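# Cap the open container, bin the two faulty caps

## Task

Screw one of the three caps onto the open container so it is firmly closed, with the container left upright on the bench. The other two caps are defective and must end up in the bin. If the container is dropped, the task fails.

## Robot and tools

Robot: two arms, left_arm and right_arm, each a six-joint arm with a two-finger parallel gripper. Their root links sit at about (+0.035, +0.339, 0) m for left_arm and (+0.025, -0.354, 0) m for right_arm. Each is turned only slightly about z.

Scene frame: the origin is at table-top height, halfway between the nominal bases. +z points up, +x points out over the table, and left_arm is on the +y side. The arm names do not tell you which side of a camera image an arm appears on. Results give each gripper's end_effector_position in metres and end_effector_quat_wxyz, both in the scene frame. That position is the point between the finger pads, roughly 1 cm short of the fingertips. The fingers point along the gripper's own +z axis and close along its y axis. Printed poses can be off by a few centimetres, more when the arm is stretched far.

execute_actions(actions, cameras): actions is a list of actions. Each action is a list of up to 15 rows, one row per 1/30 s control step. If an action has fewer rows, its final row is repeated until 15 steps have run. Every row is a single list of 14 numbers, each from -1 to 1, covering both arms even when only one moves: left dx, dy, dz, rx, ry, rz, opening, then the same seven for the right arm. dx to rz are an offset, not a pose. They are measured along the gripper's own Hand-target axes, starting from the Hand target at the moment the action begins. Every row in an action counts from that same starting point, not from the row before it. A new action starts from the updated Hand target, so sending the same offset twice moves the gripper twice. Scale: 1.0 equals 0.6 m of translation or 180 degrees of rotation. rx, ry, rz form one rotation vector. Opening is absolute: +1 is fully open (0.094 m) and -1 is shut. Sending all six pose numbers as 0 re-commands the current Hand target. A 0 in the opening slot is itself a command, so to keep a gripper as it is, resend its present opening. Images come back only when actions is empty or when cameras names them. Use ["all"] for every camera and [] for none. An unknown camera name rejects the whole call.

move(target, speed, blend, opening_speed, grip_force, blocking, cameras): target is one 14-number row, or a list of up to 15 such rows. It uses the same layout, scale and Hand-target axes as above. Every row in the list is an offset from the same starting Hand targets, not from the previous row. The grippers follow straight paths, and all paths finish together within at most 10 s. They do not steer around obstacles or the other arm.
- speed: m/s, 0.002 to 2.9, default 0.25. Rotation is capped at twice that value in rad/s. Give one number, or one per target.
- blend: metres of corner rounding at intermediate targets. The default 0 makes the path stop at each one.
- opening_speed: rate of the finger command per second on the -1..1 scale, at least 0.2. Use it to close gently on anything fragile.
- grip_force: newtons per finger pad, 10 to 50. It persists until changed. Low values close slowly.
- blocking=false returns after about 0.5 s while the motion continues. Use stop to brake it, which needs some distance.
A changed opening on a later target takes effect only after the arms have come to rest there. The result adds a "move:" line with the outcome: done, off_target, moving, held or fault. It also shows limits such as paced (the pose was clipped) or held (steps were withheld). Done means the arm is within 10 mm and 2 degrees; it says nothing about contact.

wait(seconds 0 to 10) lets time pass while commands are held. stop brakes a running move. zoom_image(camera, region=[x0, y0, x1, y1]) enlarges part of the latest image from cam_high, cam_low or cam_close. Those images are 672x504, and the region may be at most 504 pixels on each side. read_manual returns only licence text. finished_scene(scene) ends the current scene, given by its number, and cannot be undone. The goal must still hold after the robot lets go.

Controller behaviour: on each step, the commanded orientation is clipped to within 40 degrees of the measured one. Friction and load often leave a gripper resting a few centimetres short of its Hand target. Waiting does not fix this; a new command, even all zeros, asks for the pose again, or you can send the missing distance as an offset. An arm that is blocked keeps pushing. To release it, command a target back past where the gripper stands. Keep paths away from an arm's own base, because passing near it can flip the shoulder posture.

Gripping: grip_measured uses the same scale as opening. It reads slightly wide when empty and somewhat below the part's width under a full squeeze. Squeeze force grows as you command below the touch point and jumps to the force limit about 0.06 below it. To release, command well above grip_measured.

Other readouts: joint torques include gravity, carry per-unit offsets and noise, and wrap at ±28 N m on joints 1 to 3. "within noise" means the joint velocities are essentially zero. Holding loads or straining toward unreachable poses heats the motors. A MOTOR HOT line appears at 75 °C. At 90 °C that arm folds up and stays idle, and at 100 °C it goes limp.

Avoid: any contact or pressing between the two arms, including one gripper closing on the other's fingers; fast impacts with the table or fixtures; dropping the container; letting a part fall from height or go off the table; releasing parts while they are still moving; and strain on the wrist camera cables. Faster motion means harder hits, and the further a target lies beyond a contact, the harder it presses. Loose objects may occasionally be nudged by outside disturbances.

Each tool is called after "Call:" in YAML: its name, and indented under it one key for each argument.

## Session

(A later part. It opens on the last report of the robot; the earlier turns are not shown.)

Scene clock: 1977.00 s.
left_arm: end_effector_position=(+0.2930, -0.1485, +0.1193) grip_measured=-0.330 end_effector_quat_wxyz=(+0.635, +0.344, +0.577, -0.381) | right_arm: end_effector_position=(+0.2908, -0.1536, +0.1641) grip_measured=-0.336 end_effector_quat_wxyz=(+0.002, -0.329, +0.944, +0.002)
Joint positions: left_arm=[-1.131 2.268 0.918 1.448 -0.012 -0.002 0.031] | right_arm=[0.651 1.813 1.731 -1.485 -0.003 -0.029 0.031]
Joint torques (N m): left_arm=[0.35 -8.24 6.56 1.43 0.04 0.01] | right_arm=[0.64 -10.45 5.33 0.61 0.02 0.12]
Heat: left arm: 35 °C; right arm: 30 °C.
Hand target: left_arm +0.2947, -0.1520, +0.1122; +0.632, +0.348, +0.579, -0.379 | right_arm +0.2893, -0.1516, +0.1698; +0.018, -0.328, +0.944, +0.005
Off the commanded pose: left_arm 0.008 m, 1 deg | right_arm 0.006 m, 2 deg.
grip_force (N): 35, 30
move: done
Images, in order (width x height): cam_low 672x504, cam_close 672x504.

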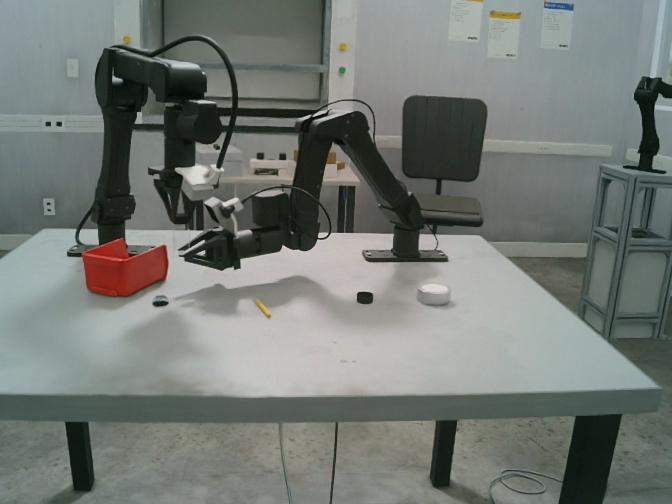

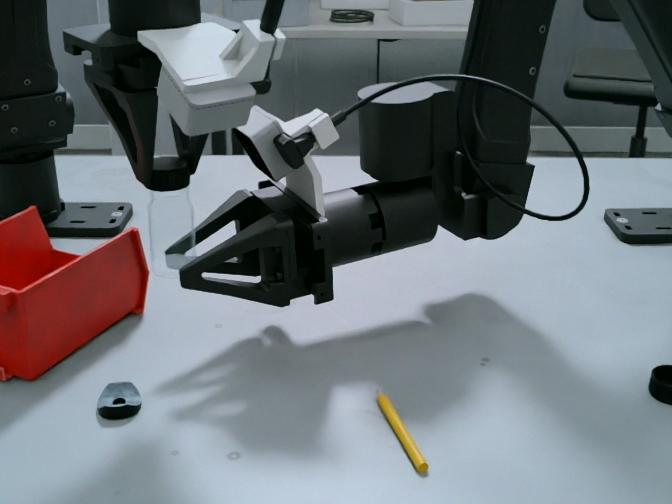

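Call:
move:
  target: [0,0,0,0,0,0,-0.45,-0.0062,0,0,0,-0.0051,0,-0.45]
  speed: 0.04
  cameras: ["cam_close","cam_low"]

Call:
zoom_image:
  camera: "cam_close"
  region: [140, 150, 200, 210]

Scene clock: 1982.53 s.
left_arm: end_effector_position=(+0.2930, -0.1485, +0.1193) grip_measured=-0.330 end_effector_quat_wxyz=(+0.635, +0.344, +0.577, -0.381) | right_arm: end_effector_position=(+0.2941, -0.1511, +0.1642) grip_measured=-0.336 end_effector_quat_wxyz=(+0.010, -0.329, +0.944, +0.005)
Joint positions: left_arm=[-1.131 2.268 0.918 1.448 -0.012 -0.002 0.031] | right_arm=[0.651 1.813 1.731 -1.468 -0.003 -0.029 0.031]
Joint torques (N m): left_arm=[0.03 -8.24 6.46 1.41 0.06 0] | right_arm=[0.66 -10.58 5.22 0.58 0.02 0.14]
Heat: left arm: 35 °C; right arm: 31 °C.
Hand target: left_arm +0.2947, -0.1520, +0.1122; +0.632, +0.348, +0.579, -0.379 | right_arm +0.2923, -0.1493, +0.1699; +0.025, -0.328, +0.944, +0.008
Off the commanded pose: left_arm 0.008 m, 1 deg | right_arm 0.006 m, 2 deg.
grip_force (N): 35, 30
move: done
Images, in order (width x height): cam_low 672x504, cam_close 672x504.

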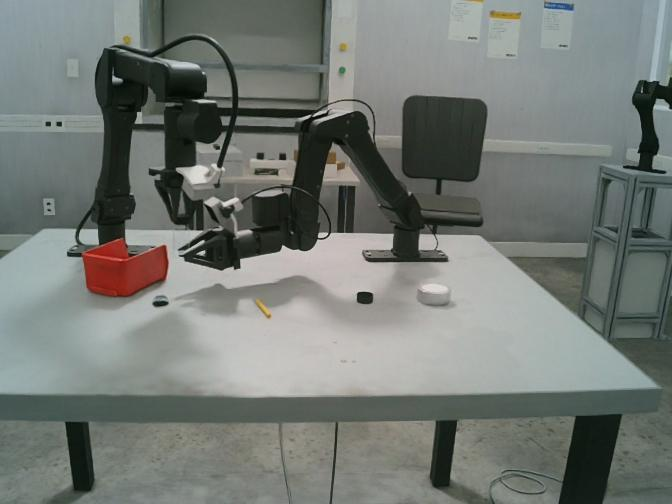

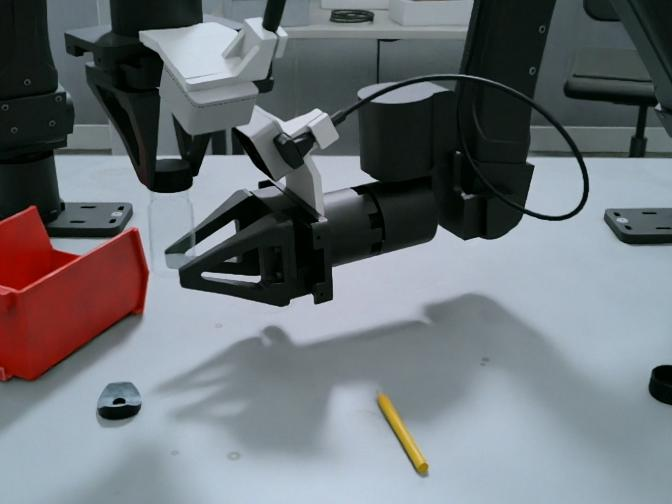

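Scaled by 8.400 from the camera's 672x504 image, which has a finer 960x720 frame.

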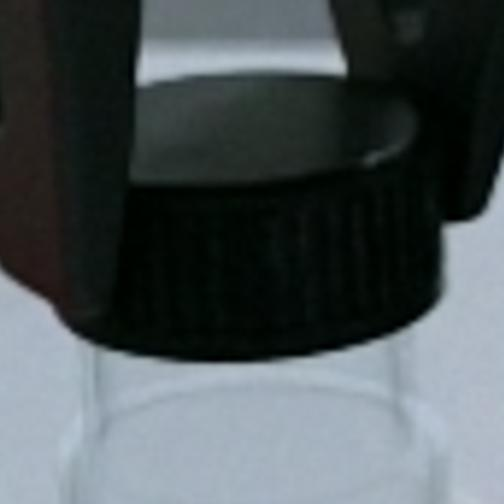

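Call:
move:
  target: [0,0,0,0,0,0,-0.45,0,-0.001,0.0085,0,0,0,-0.45]
  speed: 0.03
  cameras: ["cam_close"]

Call:
zoom_image:
  camera: "cam_close"
  region: [140, 150, 200, 210]

Scene clock: 1986.47 s.
left_arm: end_effector_position=(+0.2931, -0.1487, +0.1167) grip_measured=-0.330 end_effector_quat_wxyz=(+0.632, +0.346, +0.580, -0.379) | right_arm: end_effector_position=(+0.2940, -0.1512, +0.1605) grip_measured=-0.336 end_effector_quat_wxyz=(+0.011, -0.329, +0.944, +0.005)
Joint positions: left_arm=[-1.131 2.268 0.918 1.438 -0.012 -0.002 0.031] | right_arm=[0.651 1.807 1.709 -1.449 -0.003 -0.029 0.031]
Joint torques (N m): left_arm=[0.12 -8.29 6.42 1.5 0.03 0] | right_arm=[0.51 -10.26 5.16 0.61 0.02 0.13]
Heat: left arm: 35 °C; right arm: 32 °C.
Hand target: left_arm +0.2947, -0.1520, +0.1122; +0.632, +0.348, +0.579, -0.379 | right_arm +0.2929, -0.1496, +0.1648; +0.025, -0.328, +0.944, +0.008
Off the commanded pose: left_arm 0.006 m, 0 deg | right_arm 0.005 m, 2 deg.
grip_force (N): 35, 30
move: done
Images, in order (width x height): cam_close 672x504.

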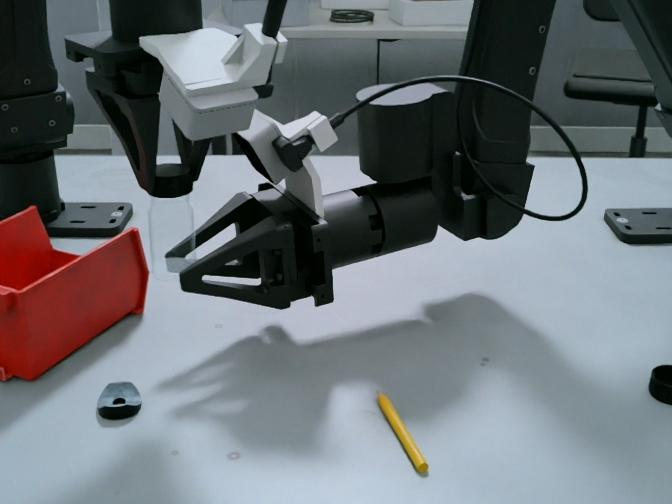

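Scaled by 8.400 from the camera's 672x504 image, which has a finer 960x720 frame.

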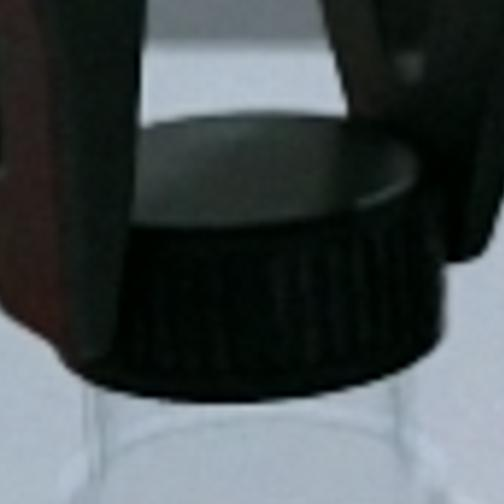

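Call:
move:
  target: [0,0,0,0,0,0,-0.45,0,0,0,0,0,0,-0.12]
  speed: 0.03
  opening_speed: 0.5
  cameras: ["cam_close"]

Call:
zoom_image:
  camera: "cam_close"
  region: [130, 140, 210, 290]

Scene clock: 1990.00 s.
left_arm: end_effector_position=(+0.2931, -0.1487, +0.1167) grip_measured=-0.330 end_effector_quat_wxyz=(+0.632, +0.346, +0.580, -0.379) | right_arm: end_effector_position=(+0.2944, -0.1509, +0.1605) grip_measured=-0.122 end_effector_quat_wxyz=(+0.012, -0.329, +0.944, +0.005)
Joint positions: left_arm=[-1.131 2.268 0.918 1.438 -0.012 -0.002 0.031] | right_arm=[0.651 1.807 1.709 -1.447 -0.003 -0.029 0.041]
Joint torques (N m): left_arm=[0.21 -8.25 6.41 1.5 0.05 -0.02] | right_arm=[0.49 -10.26 5.18 0.58 0.03 0.11]
Heat: left arm: 34 °C; right arm: 32 °C.
Hand target: left_arm +0.2947, -0.1520, +0.1122; +0.632, +0.348, +0.579, -0.379 | right_arm +0.2929, -0.1496, +0.1648; +0.025, -0.328, +0.944, +0.008
Off the commanded pose: left_arm 0.006 m, 0 deg | right_arm 0.005 m, 2 deg.
grip_force (N): 35, 30
move: done
Images, in order (width x height): cam_close 672x504.

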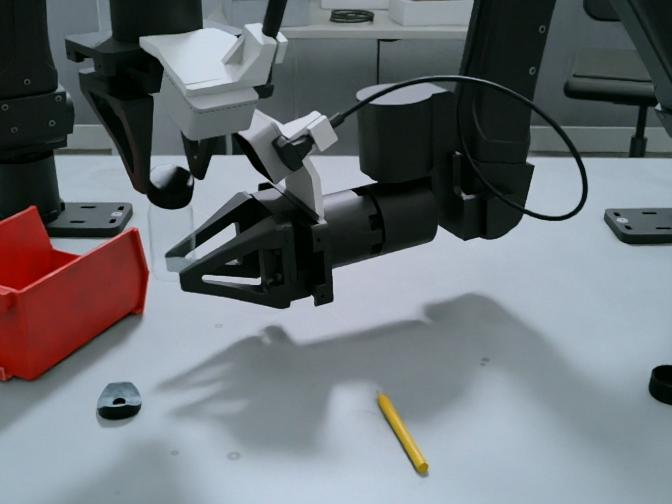

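Scaled by 3.360 from the camera's 672x504 image, which has a finer 960x720 frame.

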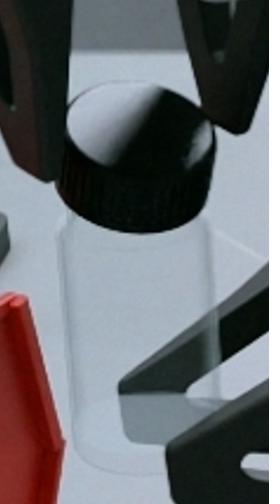

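Call:
move:
  target:
    - [0,0,0,0,0,0,-0.45,0,0,0,0,0,0,0.0]
    - [0,0,0,0,0,0,-0.45,0,0,0,0,0,0.5,0.0]
    - [0,0,0,0,0,0,-0.45,0,0,0.014,0,0,0.5,0.0]
  speed: [0.1,0.6,0.04]
  cameras: ["cam_close"]

Call:
zoom_image:
  camera: "cam_close"
  region: [130, 140, 210, 290]

Scene clock: 2001.67 s.
left_arm: end_effector_position=(+0.2931, -0.1487, +0.1167) grip_measured=-0.330 end_effector_quat_wxyz=(+0.632, +0.346, +0.580, -0.379) | right_arm: end_effector_position=(+0.2950, -0.1488, +0.1514) grip_measured=-0.002 end_effector_quat_wxyz=(+0.003, +0.434, +0.901, +0.016)
Joint positions: left_arm=[-1.131 2.268 0.918 1.438 -0.012 -0.002 0.031] | right_arm=[0.651 1.804 1.669 -1.405 -0.01 1.539 0.047]
Joint torques (N m): left_arm=[0.05 -8.32 6.58 1.49 0.01 0] | right_arm=[0.53 -10.36 5.38 0.5 0.09 0.14]
Heat: left arm: 34 °C; right arm: 33 °C.
Hand target: left_arm +0.2947, -0.1520, +0.1122; +0.632, +0.348, +0.579, -0.379 | right_arm +0.2932, -0.1493, +0.1565; +0.012, +0.436, +0.900, +0.024
Off the commanded pose: left_arm 0.006 m, 0 deg | right_arm 0.005 m, 1 deg.
grip_force (N): 35, 30
move: done
Images, in order (width x height): cam_close 672x504.

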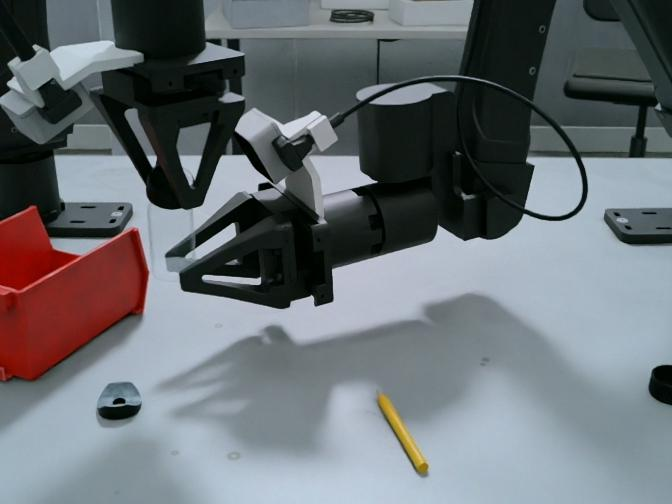

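Scaled by 3.360 from the camera's 672x504 image, which has a finer 960x720 frame.

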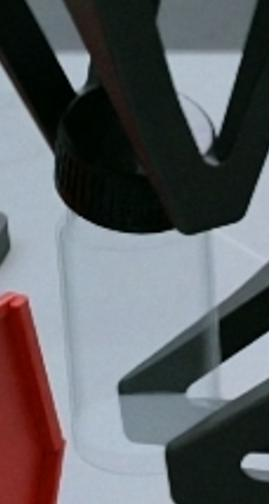

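Call:
move:
  target: [0,0,0,0,0,0,-0.45,0,0,0,0,0,0,-0.45]
  speed: 0.05
  opening_speed: 0.3
  cameras: ["cam_close"]

Call:
zoom_image:
  camera: "cam_close"
  region: [130, 140, 210, 290]

Scene clock: 2006.03 s.
left_arm: end_effector_position=(+0.2931, -0.1487, +0.1167) grip_measured=-0.330 end_effector_quat_wxyz=(+0.632, +0.346, +0.580, -0.379) | right_arm: end_effector_position=(+0.2952, -0.1486, +0.1514) grip_measured=-0.289 end_effector_quat_wxyz=(+0.003, +0.434, +0.901, +0.016)
Joint positions: left_arm=[-1.131 2.268 0.918 1.438 -0.012 -0.002 0.031] | right_arm=[0.651 1.804 1.669 -1.404 -0.01 1.539 0.033]
Joint torques (N m): left_arm=[0.21 -8.29 6.41 1.51 0.03 -0.04] | right_arm=[0.47 -10.32 5.37 0.52 0.1 0.14]
Heat: left arm: 33 °C; right arm: 33 °C.
Hand target: left_arm +0.2947, -0.1520, +0.1122; +0.632, +0.348, +0.579, -0.379 | right_arm +0.2932, -0.1493, +0.1565; +0.012, +0.435, +0.900, +0.024
Off the commanded pose: left_arm 0.006 m, 0 deg | right_arm 0.005 m, 1 deg.
grip_force (N): 35, 30
move: done
Images, in order (width x height): cam_close 672x504.

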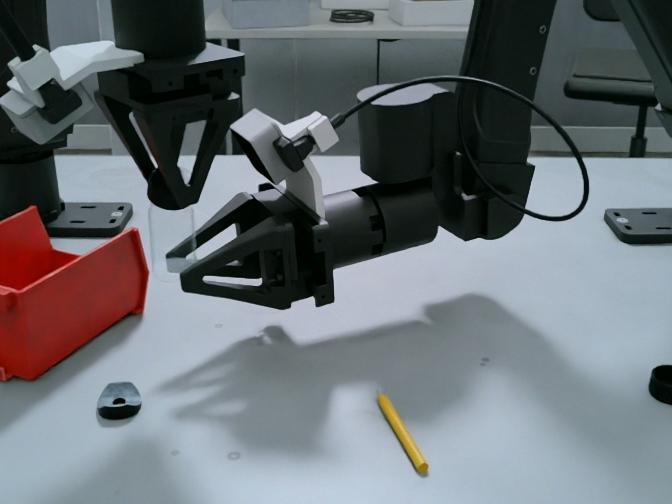

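Scaled by 3.360 from the camera's 672x504 image, which has a finer 960x720 frame.

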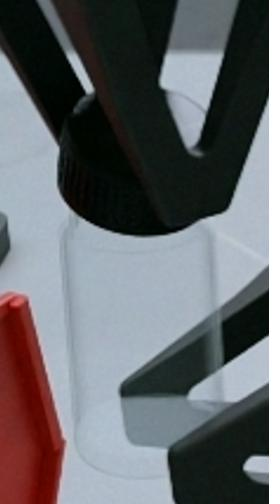

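Call:
move:
  target: [0,0,0,0,0,0,-0.45,0,0,-0.05,0,0,0,-0.45]
  speed: 0.06
  cameras: ["cam_close"]

Call:
zoom_image:
  camera: "cam_close"
  region: [130, 120, 210, 270]

Scene clock: 2013.27 s.
left_arm: end_effector_position=(+0.2931, -0.1490, +0.1364) grip_measured=-0.330 end_effector_quat_wxyz=(+0.653, +0.332, +0.556, -0.392) | right_arm: end_effector_position=(+0.2927, -0.1505, +0.1734) grip_measured=-0.290 end_effector_quat_wxyz=(+0.003, +0.434, +0.901, +0.017)
Joint positions: left_arm=[-1.131 2.268 0.929 1.501 -0.011 -0.001 0.031] | right_arm=[0.651 1.804 1.757 -1.491 -0.01 1.54 0.033]
Joint torques (N m): left_arm=[0.12 -8.61 4.81 0.96 0.05 -0.01] | right_arm=[0.5 -9.22 9.43 0.16 0.1 0.13]
Heat: left arm: 33 °C; right arm: 32 °C.
Hand target: left_arm +0.2947, -0.1520, +0.1122; +0.632, +0.348, +0.579, -0.379 | right_arm +0.2919, -0.1503, +0.1865; +0.012, +0.436, +0.900, +0.024
Off the commanded pose: left_arm 0.024 m, 4 deg | right_arm 0.013 m, 1 deg.
grip_force (N): 35, 30
move: off_target (left_arm, right_arm)
Images, in order (width x height): cam_close 672x504.

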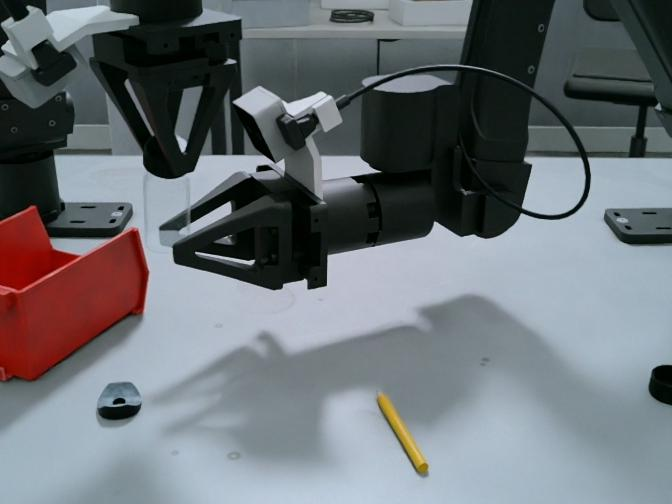

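Scaled by 3.360 from the camera's 672x504 image, which has a finer 960x720 frame.

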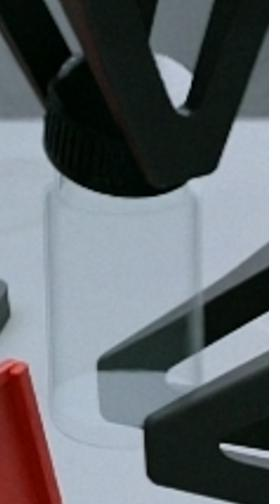

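Call:
move:
  target:
    - [0,0,0,0,0,0,-0.45,0,0,0.05,0,0,0,-0.45]
    - [0,0,0,0,0,0,-0.45,0,0,0.05,0,0,0,0.0]
    - [0,0,0,0,0,0,-0.45,0,0,0.05,0,0,-0.5,0.0]
    - [0,0,0,0,0,0,-0.45,0,0,0.05,0,0,-0.5,-0.45]
  speed: [0.06,0.1,0.7,0.1]
  cameras: ["cam_close"]

Call:
zoom_image:
  camera: "cam_close"
  region: [130, 140, 210, 290]

Scene clock: 2028.03 s.
left_arm: end_effector_position=(+0.2941, -0.1509, +0.1193) grip_measured=-0.330 end_effector_quat_wxyz=(+0.634, +0.345, +0.578, -0.380) | right_arm: end_effector_position=(+0.2964, -0.1490, +0.1528) grip_measured=-0.333 end_effector_quat_wxyz=(+0.018, -0.323, +0.946, +0.003)
Joint positions: left_arm=[-1.131 2.268 0.929 1.432 -0.011 -0.001 0.031] | right_arm=[0.657 1.803 1.673 -1.404 0.005 -0.011 0.031]
Joint torques (N m): left_arm=[0.21 -8.35 5.5 1.55 0.07 -0.01] | right_arm=[0.12 -10.21 5.07 0.53 -0.06 -0.07]
Heat: left arm: 32 °C; right arm: 31 °C.
Hand target: left_arm +0.2947, -0.1520, +0.1122; +0.632, +0.348, +0.579, -0.379 | right_arm +0.2932, -0.1493, +0.1564; +0.025, -0.328, +0.944, +0.008
Off the commanded pose: left_arm 0.007 m, 0 deg | right_arm 0.005 m, 1 deg.
grip_force (N): 35, 30
move: done
Images, in order (width x height): cam_close 672x504.

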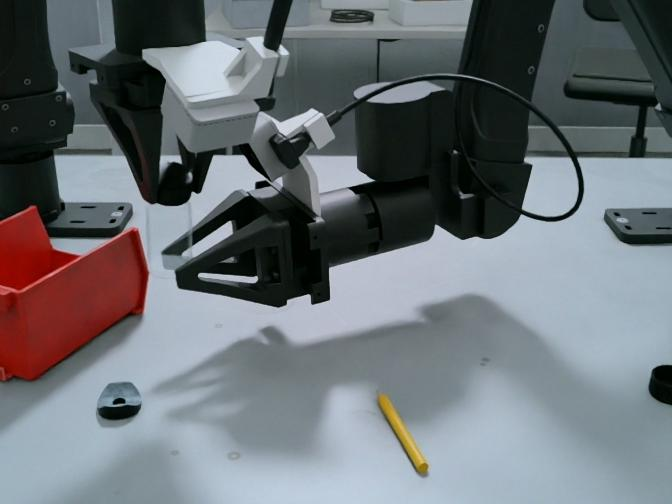

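Scaled by 3.360 from the camera's 672x504 image, which has a finer 960x720 frame.

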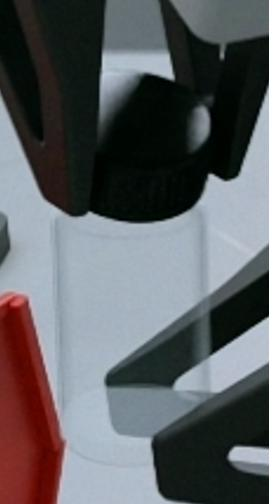

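Call:
move:
  target:
    - [0,0,0,0,0,0,-0.45,0,0,-0.058,0,0,0,-0.45]
    - [0,0,0,0,0,0,-0.45,-0.139,-0.112,-0.03,0,0,0,-0.45]
    - [0,0,0,0,0,0,-0.45,-0.139,-0.112,0.16,0,0,0,-0.45]
  speed: [0.06,0.15,0.12]
  blend: [0.004,0.02,0]
  cameras: ["cam_close"]

Call:
zoom_image:
  camera: "cam_close"
  region: [80, 290, 240, 450]

Scene clock: 2034.70 s.
left_arm: end_effector_position=(+0.2934, -0.1511, +0.1209) grip_measured=-0.330 end_effector_quat_wxyz=(+0.635, +0.345, +0.576, -0.383) | right_arm: end_effector_position=(+0.4038, -0.1484, +0.0706) grip_measured=-0.333 end_effector_quat_wxyz=(+0.026, -0.325, +0.945, +0.002)
Joint positions: left_arm=[-1.131 2.268 0.929 1.439 -0.007 -0.001 0.031] | right_arm=[0.507 2.16 1.851 -1.209 0.004 -0.166 0.031]
Joint torques (N m): left_arm=[0.09 -8.25 5.49 1.49 -0.01 -0.02] | right_arm=[-0.32 -10.99 5.61 0.61 -0.12 -0.06]
Heat: left arm: 33 °C; right arm: 31 °C.
Hand target: left_arm +0.2946, -0.1520, +0.1122; +0.632, +0.348, +0.579, -0.379 | right_arm +0.4043, -0.1474, +0.0651; +0.025, -0.328, +0.944, +0.008
Off the commanded pose: left_arm 0.009 m, 1 deg | right_arm 0.006 m, 1 deg.
grip_force (N): 35, 30
move: done
Images, in order (width x height): cam_close 672x504.

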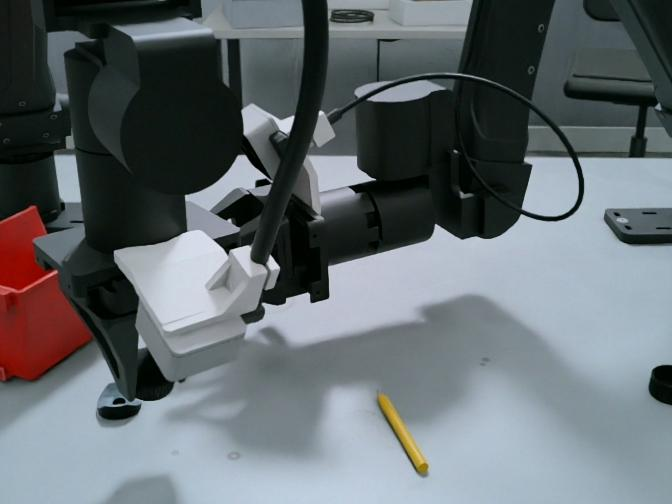

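Scaled by 3.150 from the camera's 672x504 image, which has a finer 960x720 frame.

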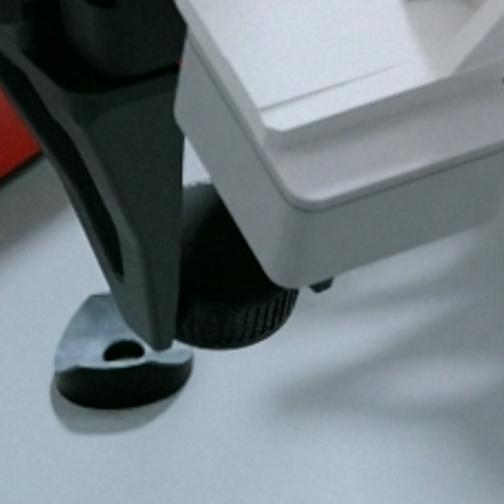

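Call:
move:
  target: [0,0,0,0,0,0,-0.45,0,0,0.052,0,0,0,-0.45]
  speed: 0.08
  cameras: ["cam_close"]

Call:
zoom_image:
  camera: "cam_close"
  region: [80, 330, 240, 490]

Scene clock: 2039.57 s.
left_arm: end_effector_position=(+0.2934, -0.1511, +0.1209) grip_measured=-0.330 end_effector_quat_wxyz=(+0.635, +0.345, +0.576, -0.383) | right_arm: end_effector_position=(+0.4063, -0.1471, +0.0451) grip_measured=-0.333 end_effector_quat_wxyz=(+0.033, -0.325, +0.945, +0.003)
Joint positions: left_arm=[-1.131 2.268 0.929 1.439 -0.007 -0.001 0.031] | right_arm=[0.507 2.171 1.766 -1.1 0.004 -0.166 0.031]
Joint torques (N m): left_arm=[0.2 -8.53 5.37 1.51 -0.03 -0.03] | right_arm=[-0.28 -10.03 5.59 0.66 -0.14 -0.06]
Heat: left arm: 33 °C; right arm: 32 °C.
Hand target: left_arm +0.2946, -0.1520, +0.1122; +0.632, +0.348, +0.579, -0.379 | right_arm +0.4055, -0.1464, +0.0338; +0.025, -0.328, +0.944, +0.008
Off the commanded pose: left_arm 0.009 m, 1 deg | right_arm 0.011 m, 1 deg.
grip_force (N): 35, 30
move: off_target (right_arm)
Images, in order (width x height): cam_close 672x504.

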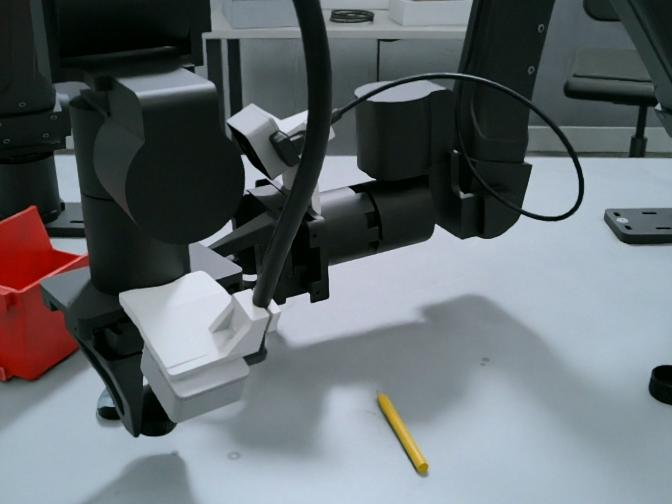

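Scaled by 3.150 from the camera's 672x504 image, which has a finer 960x720 frame.

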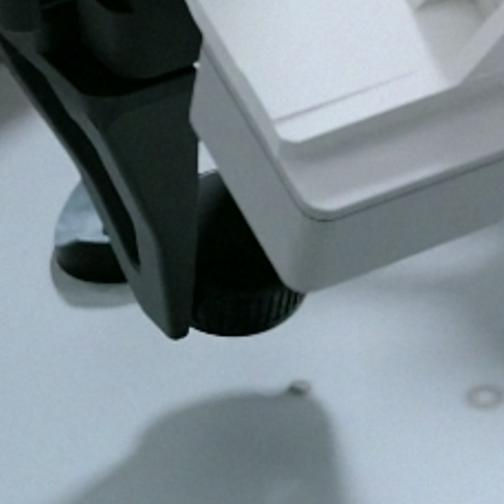

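Call:
move:
  target: [0,0,0,0,0,0,-0.45,0,0,0.026,0,0,0,-0.45]
  speed: 0.04
  cameras: ["cam_close"]

Call:
zoom_image:
  camera: "cam_close"
  region: [80, 340, 240, 500]

Scene clock: 2043.03 s.
left_arm: end_effector_position=(+0.2934, -0.1511, +0.1209) grip_measured=-0.330 end_effector_quat_wxyz=(+0.635, +0.345, +0.576, -0.383) | right_arm: end_effector_position=(+0.4076, -0.1464, +0.0303) grip_measured=-0.333 end_effector_quat_wxyz=(+0.034, -0.325, +0.945, +0.003)
Joint positions: left_arm=[-1.131 2.268 0.929 1.439 -0.007 -0.001 0.031] | right_arm=[0.507 2.187 1.731 -1.048 0.004 -0.166 0.031]
Joint torques (N m): left_arm=[0.06 -8.34 5.48 1.53 0.01 -0.03] | right_arm=[-0.24 -10.06 5.48 0.67 -0.13 -0.06]
Heat: left arm: 33 °C; right arm: 32 °C.
Hand target: left_arm +0.2946, -0.1520, +0.1122; +0.632, +0.348, +0.579, -0.379 | right_arm +0.4062, -0.1459, +0.0184; +0.025, -0.328, +0.944, +0.008
Off the commanded pose: left_arm 0.009 m, 1 deg | right_arm 0.012 m, 1 deg.
grip_force (N): 35, 30
move: off_target (right_arm)
Images, in order (width x height): cam_close 672x504.

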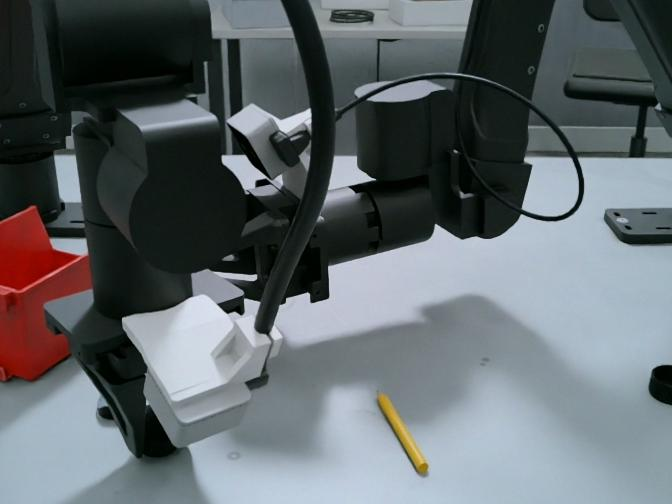

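Scaled by 3.150 from the camera's 672x504 image, which has a finer 960x720 frame.

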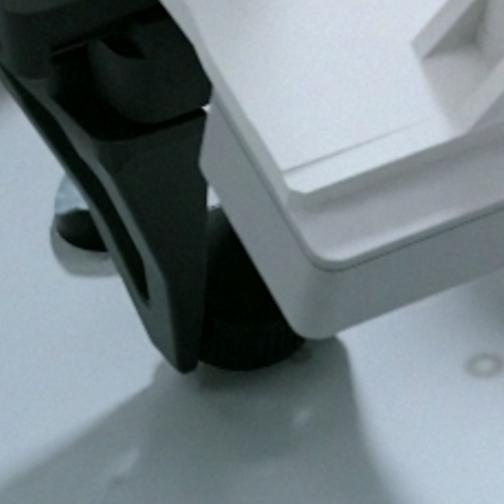

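Call:
move:
  target:
    - [0,0,0,0,0,0,-0.45,0,0,0.006,0,0,0,-0.45]
    - [0,0,0,0,0,0,-0.45,0,0,0.006,0,0,0,0.02]
    - [0,0,0,0,0,0,-0.45,0,0,0.006,0,0,0.5,0.02]
    - [0,0,0,0,0,0,-0.45,0,0,0.006,0,0,0.5,-0.3]
  speed: [0.04,0.1,0.7,0.1]
  opening_speed: 0.6
  cameras: ["cam_close"]

Call:
zoom_image:
  camera: "cam_close"
  region: [80, 340, 240, 500]

Scene clock: 2051.83 s.
left_arm: end_effector_position=(+0.2934, -0.1511, +0.1209) grip_measured=-0.330 end_effector_quat_wxyz=(+0.635, +0.345, +0.576, -0.383) | right_arm: end_effector_position=(+0.4088, -0.1426, +0.0289) grip_measured=-0.298 end_effector_quat_wxyz=(+0.019, +0.430, +0.902, +0.036)
Joint positions: left_arm=[-1.131 2.268 0.929 1.439 -0.007 -0.001 0.031] | right_arm=[0.507 2.187 1.725 -1.029 -0.011 1.386 0.033]
Joint torques (N m): left_arm=[0.18 -8.42 5.49 1.49 0 -0.01] | right_arm=[-0.2 -9.81 5.42 0.63 0.01 0.14]
Heat: left arm: 33 °C; right arm: 32 °C.
Hand target: left_arm +0.2946, -0.1520, +0.1122; +0.632, +0.348, +0.579, -0.379 | right_arm +0.4064, -0.1458, +0.0148; +0.012, +0.436, +0.900, +0.023
Off the commanded pose: left_arm 0.009 m, 1 deg | right_arm 0.015 m, 2 deg.
grip_force (N): 35, 30
move: off_target (right_arm); target 2's new opening was sent with right_arm's hand 0.014 m and 1 deg from that target; target 4's new opening was sent with right_arm's hand 0.015 m and 2 deg from that target
Images, in order (width x height): cam_close 672x504.

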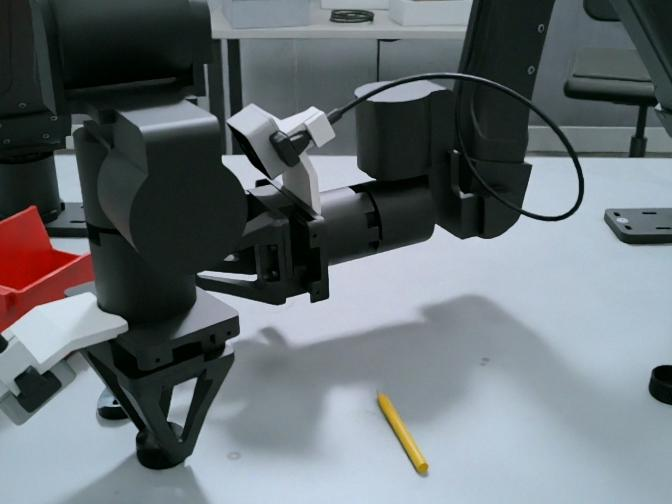

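Scaled by 3.150 from the camera's 672x504 image, which has a finer 960x720 frame.

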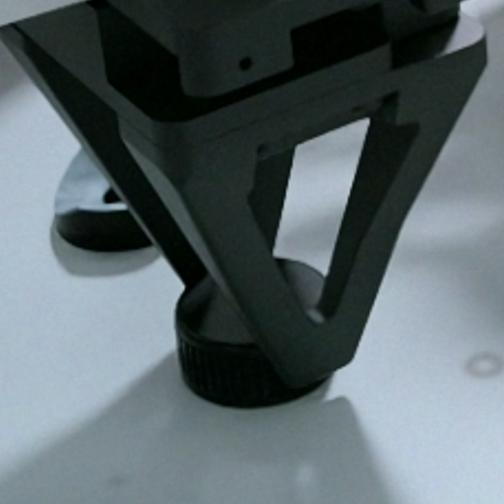

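Call:
move:
  target:
    - [0,0,0,0,0,0,-0.45,0,0,0,0,0,0,0.15]
    - [0,0,0,0,0,0,-0.45,0,0,-0.09,0,0,0,0.15]
    - [0,0,0,0,0,0,-0.45,0,0.006,-0.09,0.0178,0,0,0.15]
  speed: [0.1,0.08,0.08]

Scene clock: 2068.00 s.
left_arm: end_effector_position=(+0.2934, -0.1511, +0.1209) grip_measured=-0.330 end_effector_quat_wxyz=(+0.635, +0.345, +0.576, -0.383) | right_arm: end_effector_position=(+0.4060, -0.1441, +0.0726) grip_measured=+0.148 end_effector_quat_wxyz=(+0.000, +0.431, +0.902, +0.010)
Joint positions: left_arm=[-1.131 2.268 0.929 1.439 -0.007 -0.001 0.031] | right_arm=[0.507 2.219 1.955 -1.291 -0.011 1.389 0.054]
Joint torques (N m): left_arm=[0.23 -8.34 5.26 1.51 0.01 -0.03] | right_arm=[0.1 -10.24 8.46 0.21 0.12 0.16]
Heat: left arm: 33 °C; right arm: 32 °C.
Hand target: left_arm +0.2946, -0.1520, +0.1122; +0.632, +0.348, +0.579, -0.379 | right_arm +0.4069, -0.1453, +0.0688; +0.000, +0.436, +0.900, -0.002
Off the commanded pose: left_arm 0.009 m, 1 deg | right_arm 0.004 m, 1 deg.
grip_force (N): 35, 30
move: done

Call:
move:
  target: [0,0,0,0,0,0,-0.45,0,0,0.092,0,0,0,0.15]
  speed: 0.08
  cameras: ["cam_close"]

Call:
zoom_image:
  camera: "cam_close"
  region: [80, 340, 240, 500]

Scene clock: 2072.07 s.
left_arm: end_effector_position=(+0.2934, -0.1511, +0.1209) grip_measured=-0.330 end_effector_quat_wxyz=(+0.635, +0.345, +0.576, -0.383) | right_arm: end_effector_position=(+0.4082, -0.1429, +0.0254) grip_measured=+0.148 end_effector_quat_wxyz=(+0.001, +0.432, +0.902, +0.011)
Joint positions: left_arm=[-1.131 2.268 0.929 1.439 -0.007 -0.001 0.031] | right_arm=[0.507 2.25 1.818 -1.12 -0.011 1.389 0.054]
Joint torques (N m): left_arm=[0.21 -8.4 5.42 1.47 0 0.03] | right_arm=[0.1 -10.45 5.48 0.48 0.12 0.14]
Heat: left arm: 33 °C; right arm: 32 °C.
Hand target: left_arm +0.2946, -0.1520, +0.1122; +0.632, +0.348, +0.579, -0.379 | right_arm +0.4068, -0.1454, +0.0136; +0.000, +0.436, +0.900, -0.002
Off the commanded pose: left_arm 0.009 m, 1 deg | right_arm 0.012 m, 2 deg.
grip_force (N): 35, 30
move: off_target (right_arm)
Images, in order (width x height): cam_close 672x504.

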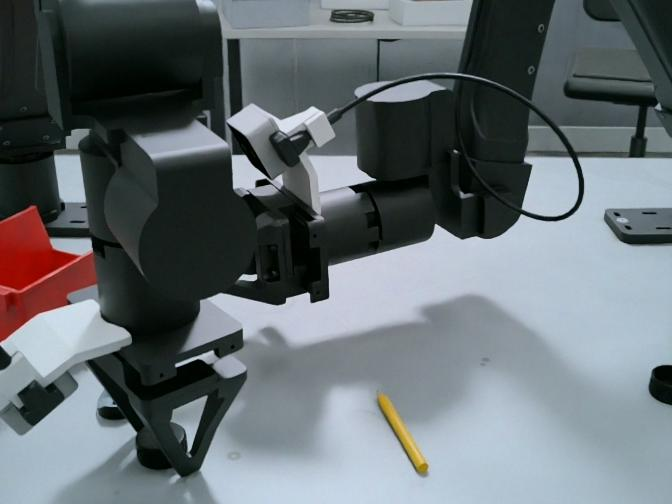

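Scaled by 3.150 from the camera's 672x504 image, which has a finer 960x720 frame.

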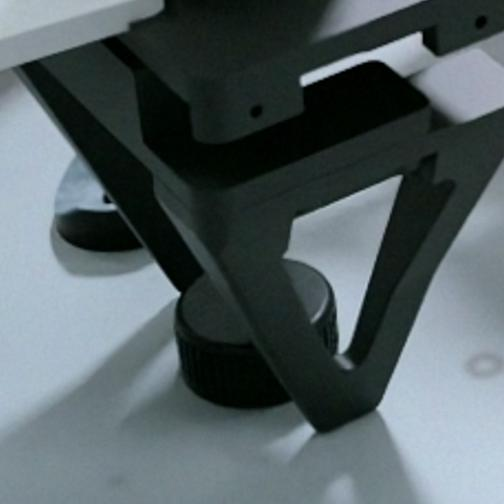

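Call:
move:
  target:
    - [0,0,0,0,0,0,-0.45,0,0,0,0,0,0,-0.33]
    - [0,0,0,0,0,0,-0.45,0,0,0,0,0,0,0.05]
    - [0,0,0,0,0,0,-0.45,0,0,0,0,0,-0.5,0.05]
    - [0,0,0,0,0,0,-0.45,0,0,0,0,0,-0.5,-0.45]
  speed: [0.1,0.1,0.7,0.1]
  cameras: ["cam_close"]

Call:
zoom_image:
  camera: "cam_close"
  region: [80, 340, 240, 500]

Scene clock: 2084.33 s.
left_arm: end_effector_position=(+0.2934, -0.1511, +0.1209) grip_measured=-0.330 end_effector_quat_wxyz=(+0.635, +0.345, +0.576, -0.383) | right_arm: end_effector_position=(+0.4088, -0.1435, +0.0254) grip_measured=-0.333 end_effector_quat_wxyz=(+0.009, -0.323, +0.946, +0.005)
Joint positions: left_arm=[-1.131 2.268 0.929 1.439 -0.007 -0.001 0.031] | right_arm=[0.507 2.25 1.818 -1.12 -0.006 -0.161 0.031]
Joint torques (N m): left_arm=[0.18 -8.34 5.29 1.53 0 0.01] | right_arm=[0.09 -10.48 5.52 0.5 0.08 -0.08]
Heat: left arm: 33 °C; right arm: 34 °C.
Hand target: left_arm +0.2946, -0.1520, +0.1122; +0.632, +0.348, +0.579, -0.379 | right_arm +0.4068, -0.1454, +0.0136; -0.001, -0.328, +0.945, -0.001
Off the commanded pose: left_arm 0.009 m, 1 deg | right_arm 0.012 m, 2 deg.
grip_force (N): 35, 30
move: off_target (right_arm); target 2's new opening was sent with right_arm's hand 0.012 m and 2 deg from that target; target 4's new opening was sent with right_arm's hand 0.012 m and 2 deg from that target
Images, in order (width x height): cam_close 672x504.

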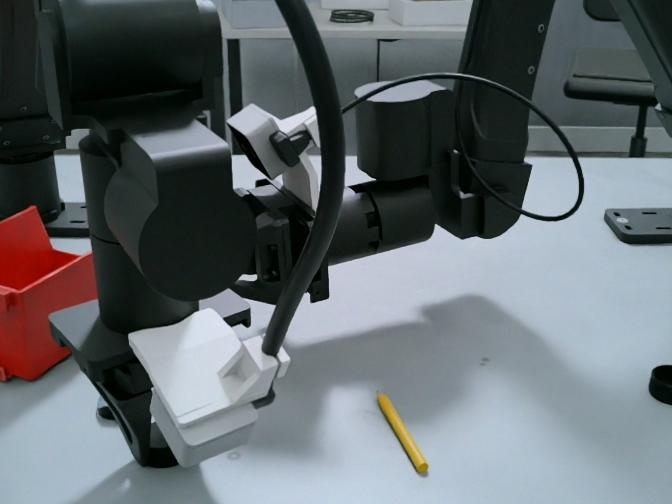

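Scaled by 3.150 from the camera's 672x504 image, which has a finer 960x720 frame.

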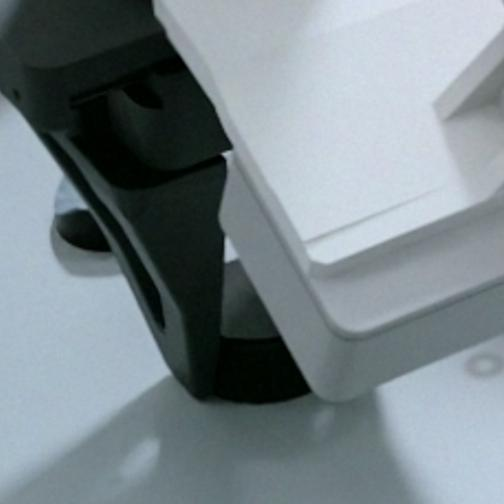

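Call:
move:
  target:
    - [0,0,0,0,0,0,-0.45,0,0,-0.194,0,0,0,-0.45]
    - [0,0,0,0,0,0,-0.45,0.123,0.0321,-0.294,0,0,0,-0.45]
    - [0,0,0,0,0,0,-0.45,0.1614,0.109,-0.2645,0,-0.0114,0,-0.45]
  speed: [0.15,0.15,0.06]
  blend: [0.03,0.01,0]
  cameras: ["cam_close","cam_low"]

Call:
zoom_image:
  camera: "cam_close"
  region: [130, 110, 210, 210]

Call:
zoom_image:
  camera: "cam_low"
  region: [150, 180, 230, 260]

Scene clock: 2104.57 s.
left_arm: end_effector_position=(+0.2934, -0.1511, +0.1209) grip_measured=-0.330 end_effector_quat_wxyz=(+0.635, +0.345, +0.576, -0.383) | right_arm: end_effector_position=(+0.2911, -0.1543, +0.1672) grip_measured=-0.334 end_effector_quat_wxyz=(+0.000, -0.330, +0.944, +0.003)
Joint positions: left_arm=[-1.131 2.268 0.929 1.439 -0.007 -0.001 0.031] | right_arm=[0.647 1.817 1.749 -1.501 -0.006 -0.037 0.031]
Joint torques (N m): left_arm=[0.14 -8.49 5.31 1.48 0 -0.02] | right_arm=[0.39 -10.44 5.27 0.55 0.06 0.12]
Heat: left arm: 33 °C; right arm: 35 °C.
Hand target: left_arm +0.2946, -0.1520, +0.1122; +0.632, +0.348, +0.579, -0.379 | right_arm +0.2906, -0.1537, +0.1726; +0.016, -0.328, +0.944, +0.005
Off the commanded pose: left_arm 0.009 m, 1 deg | right_arm 0.005 m, 2 deg.
grip_force (N): 35, 30
move: done
Images, in order (width x height): cam_low 672x504, cam_close 672x504.

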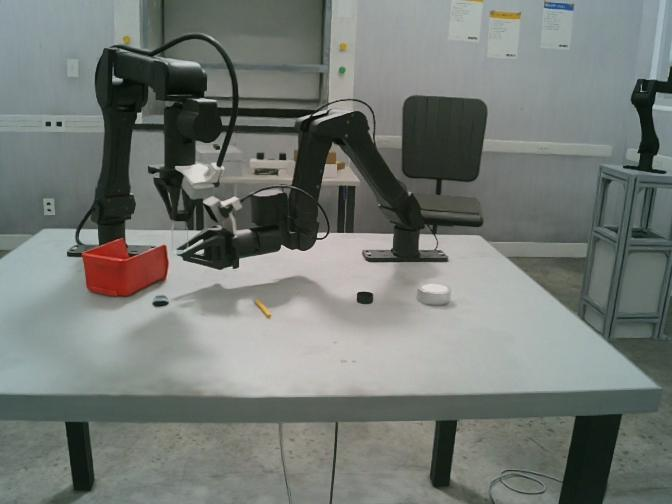

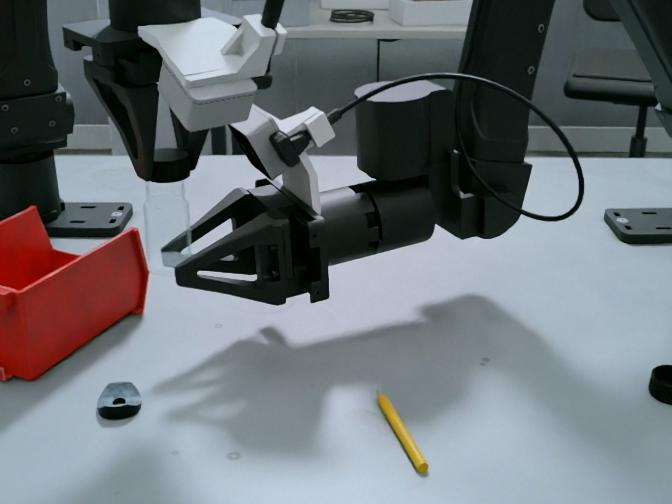

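Scaled by 5.040 from the camera's 672x504 image, which has a finer 960x720 frame.

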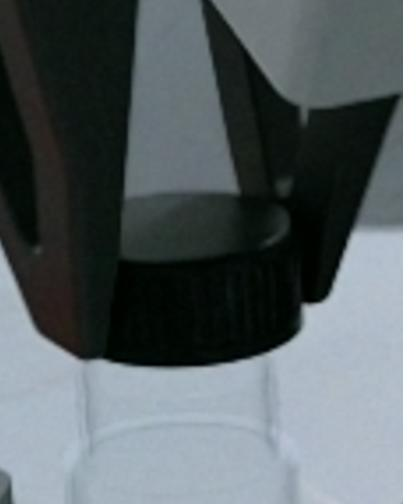

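Scaled by 6.300 from the camera's 672x504 image, which has a finer 960x720 frame.

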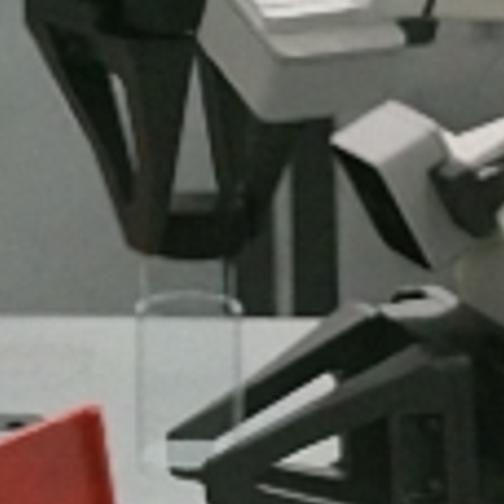

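Call:
move:
  target: [0,0,0,0,0,0,-0.45,-0.0037,-0.0155,0,0,-0.0037,0,-0.45]
  speed: 0.05
  cameras: ["cam_close","cam_low"]

Call:
zoom_image:
  camera: "cam_close"
  region: [130, 110, 210, 210]

Scene clock: 2114.37 s.
left_arm: end_effector_position=(+0.2934, -0.1511, +0.1209) grip_measured=-0.330 end_effector_quat_wxyz=(+0.635, +0.345, +0.576, -0.383) | right_arm: end_effector_position=(+0.2963, -0.1563, +0.1672) grip_measured=-0.334 end_effector_quat_wxyz=(+0.005, -0.327, +0.945, +0.005)
Joint positions: left_arm=[-1.131 2.268 0.929 1.439 -0.007 -0.001 0.031] | right_arm=[0.633 1.817 1.749 -1.489 -0.006 -0.043 0.031]
Joint torques (N m): left_arm=[0.14 -8.38 5.35 1.5 -0.02 -0.03] | right_arm=[-0.61 -10.55 5.16 0.57 0.05 -0.05]
Heat: left arm: 33 °C; right arm: 36 °C.
Hand target: left_arm +0.2946, -0.1520, +0.1122; +0.632, +0.348, +0.579, -0.379 | right_arm +0.2981, -0.1595, +0.1727; +0.021, -0.328, +0.944, +0.007
Off the commanded pose: left_arm 0.009 m, 1 deg | right_arm 0.007 m, 2 deg.
grip_force (N): 35, 30
move: done
Images, in order (width x height): cam_low 672x504, cam_close 672x504.

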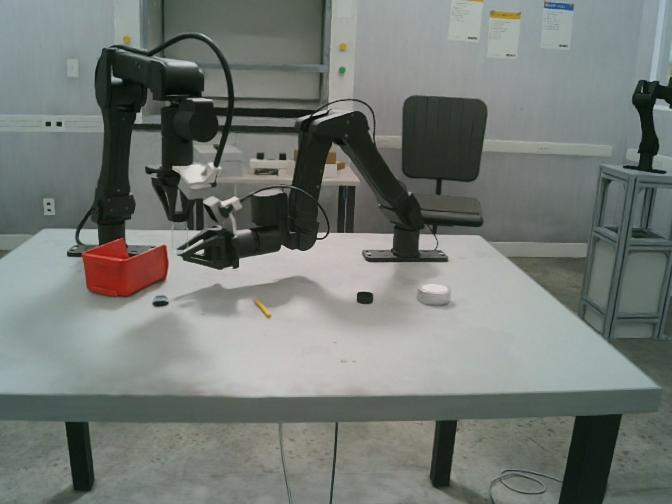

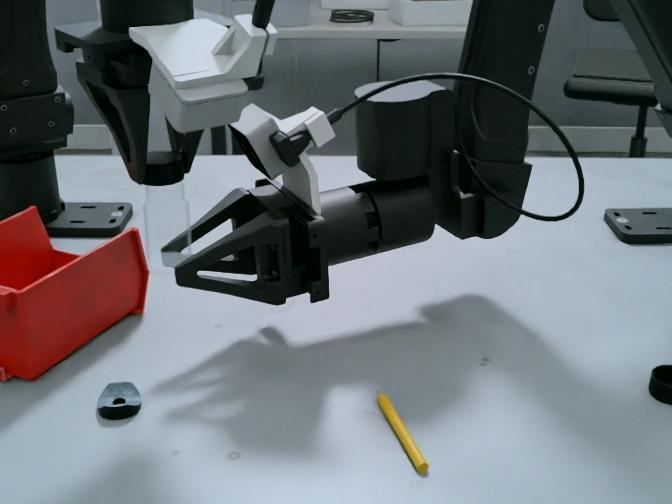

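Scaled by 5.040 from the camera's 672x504 image, which has a finer 960x720 frame.

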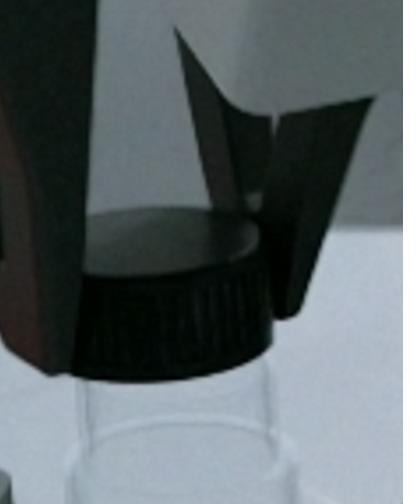

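Call:
zoom_image:
  camera: "cam_low"
  region: [150, 190, 210, 250]

Call:
zoom_image:
  camera: "cam_close"
  region: [135, 160, 195, 220]

Scaled by 8.400 from the camera's 672x504 image, which has a finer 960x720 frame.

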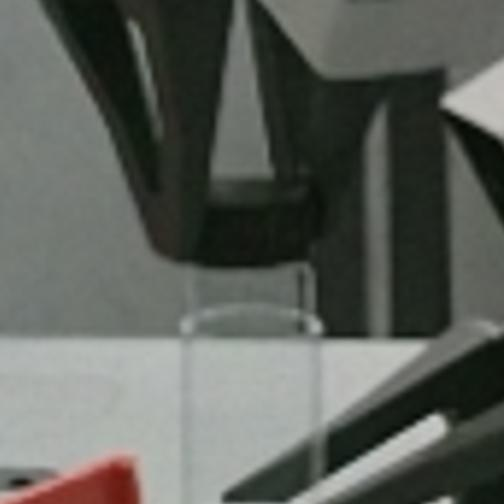

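Scaled by 8.400 from the camera's 672x504 image, which has a finer 960x720 frame.

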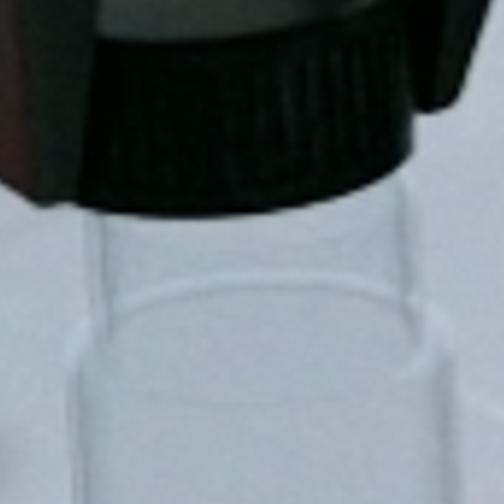

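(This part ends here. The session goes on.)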